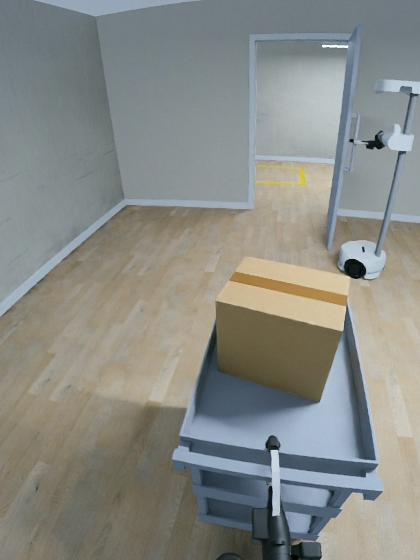

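Call:
move(blocking=false, r1={"base": {"rotate_rad": -0.17}, "pace": "slow"}, cameras=[])

Call:
wait(seconds=5, cameras=["r1_head_camera"])

Scene clock: 1188.27 s.
move: r1 moving
r1.base_odometry: x=-4.751 y=-2.153 heading=+0.833
r1.turned_by_wheels: -0.117
r1.turned_by_imu: -0.117
r1.base_tilt: forward=-1.5 right=+1.2
r1.lidar_m: 0.31 0.37 2.27 2.19 2.35 1.82 1.77 1.90 2.55 2.50 2.63 0.38
r1.base_status: rotate_rad moving
r1.joint_positions: lift_m=+0.665 arm_m=+0.000 wrist_yaw_rad=+0.004 wrist_pitch_rad=+0.010 wrist_roll_rad=+1.568 gripper_m=-0.028
r1.joint_status: not commanded
r1.measured_speeds: translate_m=+0.001 strafe_m=+0.001 rotate_rad=-0.337 lift_m=+0.000 arm_m=+0.000 wrist_yaw_rad=+0.056 wrist_pitch_rad=+0.000 wrist_roll_rad=+0.000
r1.motor_effort: lift_m=+16(16) arm_m=-1(4) wheel_0=+6(9) wheel_1=+2(6) wheel_2=+8(8)
r1.servo_current: wrist_yaw_rad=72(78) wrist_pitch_rad=59(65) wrist_roll_rad=52(59) gripper_m=104(111)
r1.hand_pose: x=+0.4596 y=-0.0864 z=+0.8404 quat_wxyz=(+0.708, +0.706, +0.005, -0.002) (m; r1's base frame)
r1.wrist_depth_mm: - - 113 171 173 1537 - / - - 115 174 175 - - / 373 370 116 177 178 - - / - 384 117 179 180 - - / - 404 119 181 182 - - / - 424 121 183 184 163 - / - 158 122 185 187 157 -
r2.base_odometry: x=-3.882 y=+0.093 heading=-2.122
r2.turned_by_wheels: +0.000
r2.turned_by_imu: +0.000
r2.base_tilt: forward=-0.6 right=+0.0
r2.lidar_m: 0.71 0.39 1.91 3.04 3.18 1.72 2.22 2.43 1.79 1.71 1.82 1.33
r2.base_status: not commanded
r2.joint_positions: lift_m=+0.920 arm_m=+0.000 wrist_yaw_rad=+1.050 wrist_pitch_rad=+0.001 wrist_roll_rad=+0.000 gripper_m=-0.026
r2.joint_status: not commanded
r2.measured_speeds: all 0
r2.motor_effort: lift_m=+21(21) arm_m=-4(5) wheel_0=-4(4) wheel_1=-9(9) wheel_2=+10(10)
r2.servo_current: wrist_yaw_rad=202(202) wrist_pitch_rad=39(46) wrist_roll_rad=52(59) gripper_m=111(117)
r2.contact_limits: strafe_m 0.8
r2.hand_pose: x=+0.3902 y=+0.2067 z=+1.0977 quat_wxyz=(+0.865, +0.000, +0.000, +0.501) (m; r2's base frame)
r2.wrist_depth_mm: - - 223 164 273 301 334 / - - 223 166 274 303 342 / - - 224 165 274 304 342 / - - 225 165 277 306 342 / - - 227 166 278 307 345 / - - 217 167 177 310 349 / - - 222 - 286 296 349
pictures: none
No camera images: "cameras" was empty.

Scene clock: 1188.87 s.
earlier move: r1 done
r1.base_odometry: x=-4.751 y=-2.154 heading=+0.781
r1.turned_by_wheels: -0.052
r1.turned_by_imu: -0.052
r1.base_tilt: forward=-1.6 right=+1.3
r1.lidar_m: 0.33 0.36 2.33 2.20 2.36 1.86 1.78 1.91 2.58 2.46 2.61 0.37
r1.base_status: done
r1.joint_positions: lift_m=+0.665 arm_m=+0.000 wrist_yaw_rad=+0.006 wrist_pitch_rad=+0.010 wrist_roll_rad=+1.569 gripper_m=-0.028
r1.joint_status: not commanded
r1.measured_speeds: all 0
r1.motor_effort: lift_m=+16(16) arm_m=-4(4) wheel_0=+6(9) wheel_1=+3(6) wheel_2=+6(9)
r1.servo_current: wrist_yaw_rad=72(85) wrist_pitch_rad=65(65) wrist_roll_rad=33(59) gripper_m=98(111)
r1.hand_pose: x=+0.4598 y=-0.0857 z=+0.8404 quat_wxyz=(+0.708, +0.706, +0.006, -0.002) (m; r1's base frame)
r1.wrist_depth_mm: - - - 185 186 1618 1138 / - - - 184 185 1618 - / - 492 - 184 186 - - / - 384 382 184 185 - - / - 394 - 183 185 - - / - 404 174 183 185 165 - / - 156 170 183 183 156 -
r2.base_odometry: x=-3.882 y=+0.093 heading=-2.122
r2.turned_by_wheels: +0.000
r2.turned_by_imu: +0.000
r2.base_tilt: forward=-0.6 right=+0.0
r2.lidar_m: 0.72 0.37 1.94 3.02 3.18 1.73 2.16 2.41 1.79 1.72 1.81 1.36
r2.base_status: not commanded
r2.joint_positions: lift_m=+0.920 arm_m=+0.000 wrist_yaw_rad=+1.050 wrist_pitch_rad=+0.001 wrist_roll_rad=+0.000 gripper_m=-0.026
r2.joint_status: not commanded
r2.measured_speeds: all 0
r2.on_its_own: wrist_yaw_rad is at rest, and its servo_current (202 mA) is outside its rest range (0 to 104 mA)
r2.motor_effort: lift_m=+21(21) arm_m=-4(5) wheel_0=-4(4) wheel_1=-8(9) wheel_2=+10(10)
r2.servo_current: wrist_yaw_rad=202(202) wrist_pitch_rad=39(46) wrist_roll_rad=39(59) gripper_m=104(117)
r2.contact_limits: strafe_m 0.8
r2.hand_pose: x=+0.3902 y=+0.2067 z=+1.0977 quat_wxyz=(+0.865, +0.000, +0.000, +0.501) (m; r2's base frame)
r2.wrist_depth_mm: - - 222 164 273 303 332 / - - 223 165 273 303 340 / - - 224 165 274 306 342 / - - 225 165 276 306 343 / - - 226 166 278 307 343 / - - 219 167 178 309 347 / - - 222 - 286 296 351
wait: 0.60 of 5 s (r1 has come to rest)
pictures: r1_head_camera
Images, in order (width x height): r1_head_camera 420x560.

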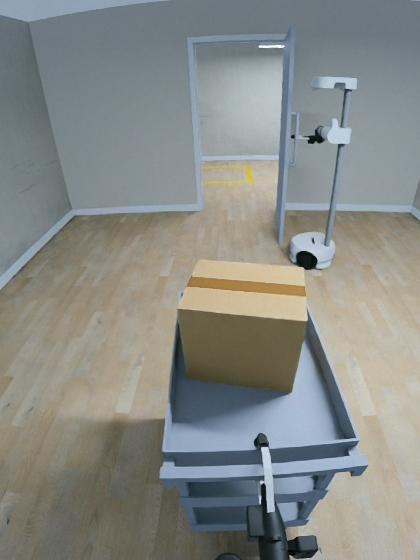

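Call:
move(blocking=false, r1={"base": {"translate_m": 0.3}, "pace": "slow"}, cameras=[])

Call:
wait(seconds=6, cameras=["r1_head_camera"])

Scene clock: 1193.90 s.
move: r1 moving
r1.base_odometry: x=-4.742 y=-2.145 heading=+0.781
r1.turned_by_wheels: +0.000
r1.turned_by_imu: +0.000
r1.base_tilt: forward=-1.6 right=+1.3
r1.lidar_m: 0.35 0.35 2.32 2.21 2.36 1.86 1.78 1.88 2.54 2.49 2.63 0.41
r1.base_status: translate_m moving
r1.joint_positions: lift_m=+0.665 arm_m=+0.000 wrist_yaw_rad=+0.003 wrist_pitch_rad=+0.010 wrist_roll_rad=+1.570 gripper_m=-0.028
r1.joint_status: not commanded
r1.measured_speeds: translate_m=+0.049 strafe_m=+0.000 rotate_rad=+0.003 lift_m=+0.000 arm_m=+0.000 wrist_yaw_rad=-0.003 wrist_pitch_rad=+0.000 wrist_roll_rad=+0.007
r1.motor_effort: lift_m=+16(16) arm_m=+4(4) wheel_0=+6(11) wheel_1=+7(8) wheel_2=-9(9)
r1.servo_current: wrist_yaw_rad=46(59) wrist_pitch_rad=65(65) wrist_roll_rad=59(59) gripper_m=111(111)
r1.hand_pose: x=+0.4595 y=-0.0867 z=+0.8404 quat_wxyz=(+0.707, +0.707, +0.005, -0.003) (m; r1's base frame)
r1.wrist_depth_mm: - - - 189 190 1618 1205 / - - - 186 189 1756 - / - - - 186 187 - - / - 382 382 186 187 - - / - 394 - 184 185 - - / - 404 - 182 183 166 - / - 157 122 182 183 156 -
r2.base_odometry: x=-3.882 y=+0.093 heading=-2.122
r2.turned_by_wheels: +0.000
r2.turned_by_imu: +0.000
r2.base_tilt: forward=-0.6 right=+0.0
r2.lidar_m: 0.72 0.37 1.92 3.01 3.16 1.73 2.10 2.40 1.78 1.73 1.80 1.36
r2.base_status: not commanded
r2.joint_positions: lift_m=+0.920 arm_m=+0.000 wrist_yaw_rad=+1.050 wrist_pitch_rad=+0.001 wrist_roll_rad=+0.000 gripper_m=-0.026
r2.joint_status: not commanded
r2.measured_speeds: all 0
r2.motor_effort: lift_m=+20(21) arm_m=-5(5) wheel_0=-4(4) wheel_1=-9(9) wheel_2=+10(10)
r2.servo_current: wrist_yaw_rad=189(215) wrist_pitch_rad=33(46) wrist_roll_rad=33(52) gripper_m=111(117)
r2.contact_limits: strafe_m 0.8
r2.hand_pose: x=+0.3902 y=+0.2067 z=+1.0977 quat_wxyz=(+0.865, +0.000, +0.000, +0.501) (m; r2's base frame)
r2.wrist_depth_mm: - - 223 164 273 303 334 / - - 223 166 273 304 340 / - - 224 164 274 303 342 / - - 225 166 277 306 343 / - - 226 166 278 307 345 / - - 218 167 177 309 349 / - - 222 - 286 297 349
pictures: none
No camera images: "cameras" was empty.

Scene clock: 1197.70 s.
earlier move: r1 done
r1.base_odometry: x=-4.538 y=-1.942 heading=+0.782
r1.turned_by_wheels: +0.001
r1.turned_by_imu: +0.001
r1.base_tilt: forward=-1.6 right=+1.3
r1.lidar_m: 0.34 0.32 2.30 2.19 2.30 2.15 2.10 2.23 2.57 2.48 2.61 0.41
r1.base_status: done
r1.joint_positions: lift_m=+0.665 arm_m=+0.000 wrist_yaw_rad=+0.003 wrist_pitch_rad=+0.010 wrist_roll_rad=+1.571 gripper_m=-0.029
r1.joint_status: not commanded
r1.measured_speeds: all 0
r1.motor_effort: lift_m=+16(16) arm_m=+4(4) wheel_0=+8(12) wheel_1=+5(8) wheel_2=+0(13)
r1.servo_current: wrist_yaw_rad=59(72) wrist_pitch_rad=52(65) wrist_roll_rad=52(65) gripper_m=104(111)
r1.hand_pose: x=+0.4595 y=-0.0866 z=+0.8404 quat_wxyz=(+0.707, +0.707, +0.005, -0.003) (m; r1's base frame)
r1.wrist_depth_mm: - - - 195 196 1661 1205 / - - - 192 194 1708 - / - - - 190 191 - - / - 387 - 187 189 - - / - 392 - 186 185 - - / - 402 - 183 185 165 - / - 162 123 181 182 154 -
r2.base_odometry: x=-3.882 y=+0.093 heading=-2.122
r2.turned_by_wheels: +0.000
r2.turned_by_imu: +0.001
r2.base_tilt: forward=-0.6 right=+0.0
r2.lidar_m: 0.73 0.39 1.92 3.03 3.21 1.46 - 2.41 1.80 1.72 1.80 1.37
r2.base_status: not commanded
r2.joint_positions: lift_m=+0.920 arm_m=+0.000 wrist_yaw_rad=+1.050 wrist_pitch_rad=+0.001 wrist_roll_rad=+0.000 gripper_m=-0.026
r2.joint_status: not commanded
r2.measured_speeds: all 0
r2.on_its_own: wrist_yaw_rad is at rest, and its servo_current (202 mA) is outside its rest range (0 to 104 mA)
r2.motor_effort: lift_m=+20(21) arm_m=-5(5) wheel_0=-4(4) wheel_1=-9(9) wheel_2=+10(10)
r2.servo_current: wrist_yaw_rad=202(221) wrist_pitch_rad=39(46) wrist_roll_rad=59(59) gripper_m=111(124)
r2.contact_limits: strafe_m 0.8
r2.hand_pose: x=+0.3902 y=+0.2067 z=+1.0977 quat_wxyz=(+0.865, +0.000, +0.000, +0.501) (m; r2's base frame)
r2.wrist_depth_mm: - - 222 164 272 301 332 / - - 223 166 272 303 340 / - - 224 165 277 304 342 / - - 225 165 276 306 343 / - - 226 166 277 307 345 / - - 218 167 178 307 347 / - - 222 - 285 294 349
wait: 3.80 of 6 s (r1 has come to rest)
pictures: r1_head_camera
Images, in order (width x height): r1_head_camera 420x560.

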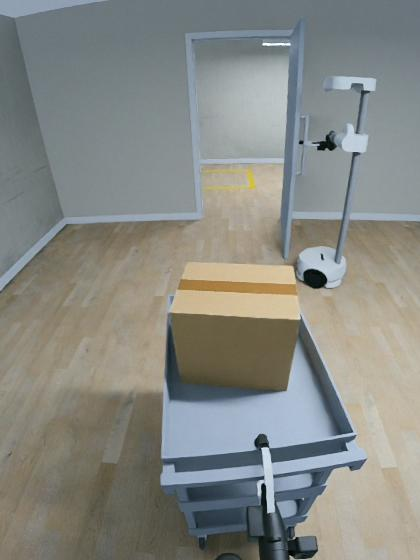

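Call:
move(blocking=false, r1={"base": {"strafe_m": 0.04}, "pace": "slow"}, cameras=[])

Call:
wait(seconds=4, cameras=[])

Call:
move(blocking=false, r1={"base": {"translate_m": 0.3}, "pace": "slow"}, cameras=[])

Call:
wait(seconds=6, cameras=["r1_head_camera"])

Scene clock: 1212.87 s.
move: r1 moving
r1.base_odometry: x=-4.548 y=-1.932 heading=+0.781
r1.turned_by_wheels: +0.000
r1.turned_by_imu: -0.001
r1.base_tilt: forward=-1.6 right=+1.2
r1.lidar_m: 0.32 0.33 2.30 2.19 2.31 2.14 2.05 2.22 2.63 2.50 2.63 0.39
r1.base_status: strafe_m moving
r1.joint_positions: lift_m=+0.665 arm_m=+0.000 wrist_yaw_rad=+0.003 wrist_pitch_rad=+0.010 wrist_roll_rad=+1.571 gripper_m=-0.029
r1.joint_status: not commanded
r1.measured_speeds: translate_m=+0.000 strafe_m=+0.055 rotate_rad=-0.002 lift_m=+0.000 arm_m=+0.001 wrist_yaw_rad=+0.000 wrist_pitch_rad=+0.000 wrist_roll_rad=+0.000
r1.motor_effort: lift_m=+16(16) arm_m=+3(4) wheel_0=-10(10) wheel_1=+5(8) wheel_2=+0(1)
r1.servo_current: wrist_yaw_rad=46(72) wrist_pitch_rad=59(65) wrist_roll_rad=59(65) gripper_m=91(104)
r1.hand_pose: x=+0.4595 y=-0.0867 z=+0.8404 quat_wxyz=(+0.707, +0.707, +0.005, -0.003) (m; r1's base frame)
r1.wrist_depth_mm: - - - 198 199 1661 1182 / - - - 193 196 1661 - / - - - 192 193 - - / - 382 - 189 190 - - / - 392 - 186 187 - - / - 402 174 183 185 166 - / - 158 173 182 182 154 -
r2.base_odometry: x=-3.882 y=+0.093 heading=-2.122
r2.turned_by_wheels: +0.000
r2.turned_by_imu: +0.000
r2.base_tilt: forward=-0.6 right=+0.1
r2.lidar_m: 0.72 0.38 1.92 3.03 3.19 1.44 - 2.41 1.79 1.71 1.83 1.36
r2.base_status: not commanded
r2.joint_positions: lift_m=+0.920 arm_m=+0.000 wrist_yaw_rad=+1.050 wrist_pitch_rad=+0.001 wrist_roll_rad=+0.000 gripper_m=-0.026
r2.joint_status: not commanded
r2.measured_speeds: all 0
r2.motor_effort: lift_m=+21(21) arm_m=-5(5) wheel_0=-3(4) wheel_1=-9(9) wheel_2=+10(10)
r2.servo_current: wrist_yaw_rad=208(215) wrist_pitch_rad=39(46) wrist_roll_rad=46(52) gripper_m=111(111)
r2.contact_limits: strafe_m 0.8
r2.hand_pose: x=+0.3902 y=+0.2067 z=+1.0977 quat_wxyz=(+0.865, +0.000, +0.000, +0.501) (m; r2's base frame)
r2.wrist_depth_mm: - - 222 164 273 301 332 / - - 223 166 274 304 340 / - - 224 165 277 306 340 / - - 225 165 277 306 342 / - - 226 166 278 307 343 / - - 219 166 178 310 347 / - - 222 - 286 296 349
pictures: none
No camera images: "cameras" was empty.

Scene clock: 1213.83 s.
earlier move: r1 done
r1.base_odometry: x=-4.566 y=-1.914 heading=+0.781
r1.turned_by_wheels: +0.000
r1.turned_by_imu: +0.000
r1.base_tilt: forward=-1.6 right=+1.3
r1.lidar_m: 0.33 0.33 2.25 2.14 2.32 2.16 2.08 2.22 2.64 2.54 2.68 0.40
r1.base_status: done
r1.joint_positions: lift_m=+0.665 arm_m=+0.000 wrist_yaw_rad=+0.001 wrist_pitch_rad=+0.010 wrist_roll_rad=+1.571 gripper_m=-0.029
r1.joint_status: not commanded
r1.measured_speeds: all 0
r1.motor_effort: lift_m=+16(16) arm_m=-4(4) wheel_0=-6(10) wheel_1=+2(8) wheel_2=-1(2)
r1.servo_current: wrist_yaw_rad=46(72) wrist_pitch_rad=52(65) wrist_roll_rad=39(65) gripper_m=91(104)
r1.hand_pose: x=+0.4593 y=-0.0873 z=+0.8404 quat_wxyz=(+0.707, +0.707, +0.004, -0.003) (m; r1's base frame)
r1.wrist_depth_mm: - - - 198 200 1618 1182 / - - - 195 196 1756 - / - - - 192 193 - - / - 387 - 189 190 - - / - 394 - 187 187 - - / - 399 - 183 185 163 - / - 158 170 182 182 154 -
r2.base_odometry: x=-3.882 y=+0.093 heading=-2.122
r2.turned_by_wheels: +0.000
r2.turned_by_imu: +0.000
r2.base_tilt: forward=-0.6 right=+0.0
r2.lidar_m: 0.71 0.36 1.96 3.03 3.19 1.45 - 2.40 1.80 1.72 1.81 1.35
r2.base_status: not commanded
r2.joint_positions: lift_m=+0.920 arm_m=+0.000 wrist_yaw_rad=+1.050 wrist_pitch_rad=+0.001 wrist_roll_rad=+0.000 gripper_m=-0.026
r2.joint_status: not commanded
r2.measured_speeds: all 0
r2.on_its_own: wrist_yaw_rad is at rest, and its servo_current (202 mA) is outside its rest range (0 to 104 mA)
r2.motor_effort: lift_m=+20(21) arm_m=-5(5) wheel_0=-4(4) wheel_1=-9(9) wheel_2=+10(10)
r2.servo_current: wrist_yaw_rad=202(215) wrist_pitch_rad=39(46) wrist_roll_rad=39(59) gripper_m=117(117)
r2.contact_limits: strafe_m 0.8
r2.hand_pose: x=+0.3902 y=+0.2067 z=+1.0977 quat_wxyz=(+0.865, +0.000, +0.000, +0.501) (m; r2's base frame)
r2.wrist_depth_mm: - - 222 164 274 303 332 / - - 223 166 274 303 338 / - - 224 165 274 304 340 / - - 225 165 277 307 343 / - - 227 166 278 307 343 / - - 219 167 178 309 347 / - - 222 - 286 296 351
wait: 0.97 of 4 s (r1 has come to rest)
pictures: none
No camera images: "cameras" was empty.

Scene clock: 1214.33 s.
move: r1 moving
r1.base_odometry: x=-4.558 y=-1.905 heading=+0.782
r1.turned_by_wheels: +0.000
r1.turned_by_imu: +0.001
r1.base_tilt: forward=-1.6 right=+1.3
r1.lidar_m: 0.32 0.34 2.26 2.16 2.27 2.17 2.09 2.25 2.62 2.55 2.63 0.39
r1.base_status: translate_m moving
r1.joint_positions: lift_m=+0.665 arm_m=+0.000 wrist_yaw_rad=-0.001 wrist_pitch_rad=+0.010 wrist_roll_rad=+1.571 gripper_m=-0.029
r1.joint_status: not commanded
r1.measured_speeds: translate_m=+0.048 strafe_m=+0.000 rotate_rad=+0.001 lift_m=+0.000 arm_m=+0.000 wrist_yaw_rad=+0.000 wrist_pitch_rad=+0.000 wrist_roll_rad=+0.000
r1.motor_effort: lift_m=+16(16) arm_m=+4(4) wheel_0=+5(7) wheel_1=+5(7) wheel_2=-8(10)
r1.servo_current: wrist_yaw_rad=52(72) wrist_pitch_rad=65(65) wrist_roll_rad=65(65) gripper_m=98(104)
r1.hand_pose: x=+0.4592 y=-0.0876 z=+0.8404 quat_wxyz=(+0.707, +0.707, +0.003, -0.004) (m; r1's base frame)
r1.wrist_depth_mm: - - - 196 197 1618 1205 / - - - 193 194 1756 - / - - 384 191 193 - - / - 387 - 188 190 - - / - 392 - 186 187 - - / - 399 - 183 185 163 - / - 158 122 182 182 154 -
r2.base_odometry: x=-3.882 y=+0.093 heading=-2.122
r2.turned_by_wheels: +0.000
r2.turned_by_imu: +0.000
r2.base_tilt: forward=-0.6 right=+0.0
r2.lidar_m: 0.74 0.36 1.95 2.99 3.16 1.45 - 2.42 1.78 1.71 1.82 1.37
r2.base_status: not commanded
r2.joint_positions: lift_m=+0.920 arm_m=+0.000 wrist_yaw_rad=+1.050 wrist_pitch_rad=+0.001 wrist_roll_rad=+0.000 gripper_m=-0.026
r2.joint_status: not commanded
r2.measured_speeds: all 0
r2.motor_effort: lift_m=+20(21) arm_m=-4(5) wheel_0=-4(4) wheel_1=-9(9) wheel_2=+10(10)
r2.servo_current: wrist_yaw_rad=202(215) wrist_pitch_rad=39(39) wrist_roll_rad=46(59) gripper_m=111(111)
r2.contact_limits: strafe_m 0.8
r2.hand_pose: x=+0.3902 y=+0.2067 z=+1.0977 quat_wxyz=(+0.865, +0.000, +0.000, +0.501) (m; r2's base frame)
r2.wrist_depth_mm: - - 222 164 273 301 334 / - - 222 166 274 303 342 / - - 224 166 276 304 342 / - - 224 166 278 306 342 / - - 227 166 279 307 345 / - - 218 167 177 310 347 / - - 221 - 285 296 351
pictures: none
No camera images: "cameras" was empty.

Scene clock: 1218.13 s.
earlier move: r1 done
r1.base_odometry: x=-4.354 y=-1.703 heading=+0.782
r1.turned_by_wheels: +0.001
r1.turned_by_imu: +0.002
r1.base_tilt: forward=-1.6 right=+1.2
r1.lidar_m: 0.33 0.33 2.25 2.13 2.28 2.44 2.36 2.55 2.62 2.54 2.66 0.40
r1.base_status: done
r1.joint_positions: lift_m=+0.665 arm_m=+0.000 wrist_yaw_rad=+0.003 wrist_pitch_rad=+0.010 wrist_roll_rad=+1.571 gripper_m=-0.029
r1.joint_status: not commanded
r1.measured_speeds: all 0
r1.motor_effort: lift_m=+16(16) arm_m=+4(4) wheel_0=+8(12) wheel_1=+5(7) wheel_2=+0(10)
r1.servo_current: wrist_yaw_rad=65(72) wrist_pitch_rad=59(72) wrist_roll_rad=46(72) gripper_m=104(111)
r1.hand_pose: x=+0.4595 y=-0.0864 z=+0.8404 quat_wxyz=(+0.707, +0.707, +0.005, -0.002) (m; r1's base frame)
r1.wrist_depth_mm: - - 1618 200 202 1576 1160 / - - - 198 198 1708 - / - - - 193 195 - - / - 384 - 190 191 - - / - 389 - 187 187 - - / - 397 - 184 185 164 - / - 163 170 181 182 154 -
r2.base_odometry: x=-3.882 y=+0.093 heading=-2.122
r2.turned_by_wheels: +0.000
r2.turned_by_imu: +0.001
r2.base_tilt: forward=-0.6 right=+0.0
r2.lidar_m: 0.71 0.37 1.93 3.01 1.55 1.20 - 2.41 1.80 1.73 1.84 1.37
r2.base_status: not commanded
r2.joint_positions: lift_m=+0.920 arm_m=+0.000 wrist_yaw_rad=+1.050 wrist_pitch_rad=+0.001 wrist_roll_rad=+0.000 gripper_m=-0.026
r2.joint_status: not commanded
r2.measured_speeds: all 0
r2.on_its_own: wrist_yaw_rad is at rest, and its servo_current (195 mA) is outside its rest range (0 to 104 mA)
r2.motor_effort: lift_m=+20(21) arm_m=-4(5) wheel_0=-4(4) wheel_1=-9(9) wheel_2=+10(10)
r2.servo_current: wrist_yaw_rad=195(215) wrist_pitch_rad=39(46) wrist_roll_rad=52(65) gripper_m=111(117)
r2.contact_limits: strafe_m 0.8
r2.hand_pose: x=+0.3902 y=+0.2067 z=+1.0977 quat_wxyz=(+0.865, +0.000, +0.000, +0.501) (m; r2's base frame)
r2.wrist_depth_mm: - - 222 164 272 301 332 / - - 223 166 273 303 342 / - - 224 164 276 303 342 / - - 225 166 276 306 343 / - - 225 166 278 307 343 / - - 218 167 178 310 347 / - - 222 - 286 296 353
wait: 3.80 of 6 s (r1 has come to rest)
pictures: r1_head_camera
Images, in order (width x height): r1_head_camera 420x560.

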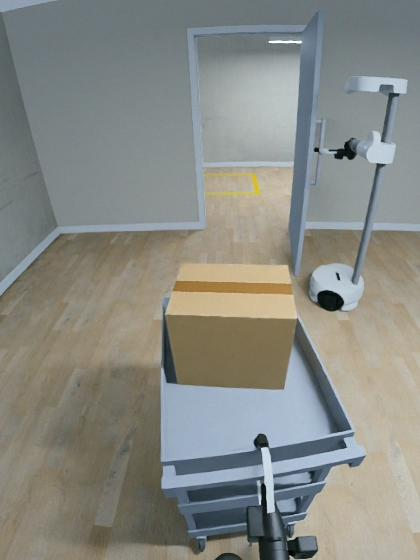

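Call:
move(blocking=false, r1={"base": {"translate_m": 0.3, "strafe_m": -0.06}, "pace": "slow"}, cameras=[])

Call:
wait(seconds=6, cameras=["r1_head_camera"])

Scene clock: 1227.47 s.
move: r1 moving
r1.base_odometry: x=-4.343 y=-1.696 heading=+0.783
r1.turned_by_wheels: +0.001
r1.turned_by_imu: +0.001
r1.base_tilt: forward=-1.6 right=+1.3
r1.lidar_m: 0.33 0.35 2.24 2.14 2.28 2.48 2.39 2.55 2.64 2.54 2.68 0.41
r1.base_status: translate_m moving; strafe_m moving
r1.joint_positions: lift_m=+0.665 arm_m=+0.000 wrist_yaw_rad=+0.003 wrist_pitch_rad=+0.010 wrist_roll_rad=+1.571 gripper_m=-0.029
r1.joint_status: not commanded
r1.measured_speeds: translate_m=+0.048 strafe_m=-0.010 rotate_rad=+0.000 lift_m=+0.000 arm_m=+0.000 wrist_yaw_rad=+0.000 wrist_pitch_rad=+0.000 wrist_roll_rad=+0.000
r1.motor_effort: lift_m=+16(16) arm_m=+4(4) wheel_0=+12(13) wheel_1=+5(8) wheel_2=-6(6)
r1.servo_current: wrist_yaw_rad=52(59) wrist_pitch_rad=59(65) wrist_roll_rad=52(52) gripper_m=98(104)
r1.hand_pose: x=+0.4595 y=-0.0864 z=+0.8404 quat_wxyz=(+0.707, +0.707, +0.005, -0.002) (m; r1's base frame)
r1.wrist_depth_mm: - - 1576 201 202 1537 1138 / - - - 198 199 1618 - / - - - 193 195 - - / - 387 - 190 191 - - / - 392 - 187 188 - - / - 397 - 183 185 166 - / - 158 122 181 182 155 -
r2.base_odometry: x=-3.882 y=+0.093 heading=-2.122
r2.turned_by_wheels: +0.000
r2.turned_by_imu: +0.000
r2.base_tilt: forward=-0.6 right=+0.0
r2.lidar_m: 0.72 0.38 1.96 3.01 1.51 1.22 - 2.41 1.79 1.72 1.80 1.36
r2.base_status: not commanded
r2.joint_positions: lift_m=+0.920 arm_m=+0.000 wrist_yaw_rad=+1.050 wrist_pitch_rad=+0.001 wrist_roll_rad=+0.000 gripper_m=-0.026
r2.joint_status: not commanded
r2.measured_speeds: all 0
r2.motor_effort: lift_m=+20(21) arm_m=-4(5) wheel_0=-4(4) wheel_1=-9(9) wheel_2=+10(10)
r2.servo_current: wrist_yaw_rad=202(215) wrist_pitch_rad=39(46) wrist_roll_rad=46(52) gripper_m=117(117)
r2.contact_limits: strafe_m 0.8
r2.hand_pose: x=+0.3902 y=+0.2067 z=+1.0977 quat_wxyz=(+0.865, +0.000, +0.000, +0.501) (m; r2's base frame)
r2.wrist_depth_mm: - - 222 164 273 301 332 / - - 223 166 273 303 340 / - - 223 165 276 304 340 / - - 226 166 277 304 343 / - - 226 166 279 309 345 / - - 218 167 178 310 347 / - - 222 - 286 296 349
pictures: none
No camera images: "cameras" was empty.

Scene clock: 1231.30 s.
earlier move: r1 done
r1.base_odometry: x=-4.099 y=-1.534 heading=+0.783
r1.turned_by_wheels: +0.000
r1.turned_by_imu: +0.002
r1.base_tilt: forward=-1.6 right=+1.3
r1.lidar_m: 0.31 0.32 2.29 2.23 2.30 2.78 2.68 2.86 2.60 2.50 2.60 0.40
r1.base_status: done
r1.joint_positions: lift_m=+0.665 arm_m=+0.000 wrist_yaw_rad=+0.006 wrist_pitch_rad=+0.010 wrist_roll_rad=+1.572 gripper_m=-0.029
r1.joint_status: not commanded
r1.measured_speeds: all 0
r1.motor_effort: lift_m=+16(16) arm_m=+4(4) wheel_0=+10(16) wheel_1=+3(8) wheel_2=+1(6)
r1.servo_current: wrist_yaw_rad=59(72) wrist_pitch_rad=59(72) wrist_roll_rad=59(65) gripper_m=104(111)
r1.hand_pose: x=+0.4597 y=-0.0857 z=+0.8404 quat_wxyz=(+0.707, +0.708, +0.006, -0.002) (m; r1's base frame)
r1.wrist_depth_mm: - - 1430 213 215 1430 1160 / - - - 206 208 1661 - / - - - 200 201 1756 - / - 394 392 195 196 - - / - 389 394 191 191 - - / - 394 175 185 186 167 - / - 157 171 180 181 154 -
r2.base_odometry: x=-3.882 y=+0.093 heading=-2.122
r2.turned_by_wheels: +0.000
r2.turned_by_imu: +0.001
r2.base_tilt: forward=-0.6 right=+0.0
r2.lidar_m: 0.73 0.39 1.95 3.01 1.03 0.96 - 2.41 1.77 1.71 1.81 1.34
r2.base_status: not commanded
r2.joint_positions: lift_m=+0.920 arm_m=+0.000 wrist_yaw_rad=+1.050 wrist_pitch_rad=+0.001 wrist_roll_rad=+0.000 gripper_m=-0.026
r2.joint_status: not commanded
r2.measured_speeds: all 0
r2.on_its_own: wrist_yaw_rad is at rest, and its servo_current (202 mA) is outside its rest range (0 to 104 mA)
r2.motor_effort: lift_m=+20(21) arm_m=-5(5) wheel_0=-4(4) wheel_1=-9(9) wheel_2=+10(10)
r2.servo_current: wrist_yaw_rad=202(215) wrist_pitch_rad=39(46) wrist_roll_rad=59(59) gripper_m=111(117)
r2.contact_limits: strafe_m 0.8
r2.hand_pose: x=+0.3902 y=+0.2067 z=+1.0977 quat_wxyz=(+0.865, +0.000, +0.000, +0.501) (m; r2's base frame)
r2.wrist_depth_mm: - - 224 165 272 304 336 / - - 221 165 274 303 342 / - - 224 165 276 304 340 / - - 225 166 277 306 342 / - - 225 166 278 307 345 / - - 218 166 178 310 347 / - - 222 - 286 296 353
wait: 3.83 of 6 s (r1 has come to rest)
pictures: r1_head_camera
Images, in order (width x height): r1_head_camera 420x560.

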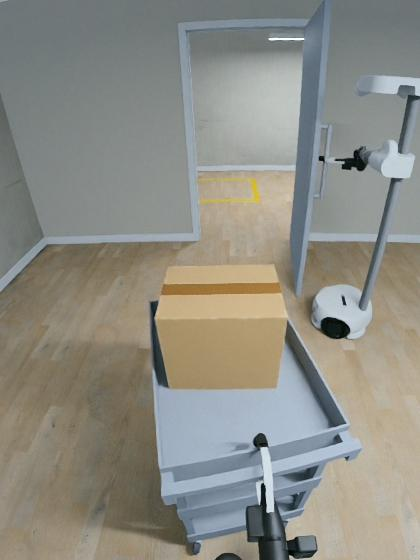

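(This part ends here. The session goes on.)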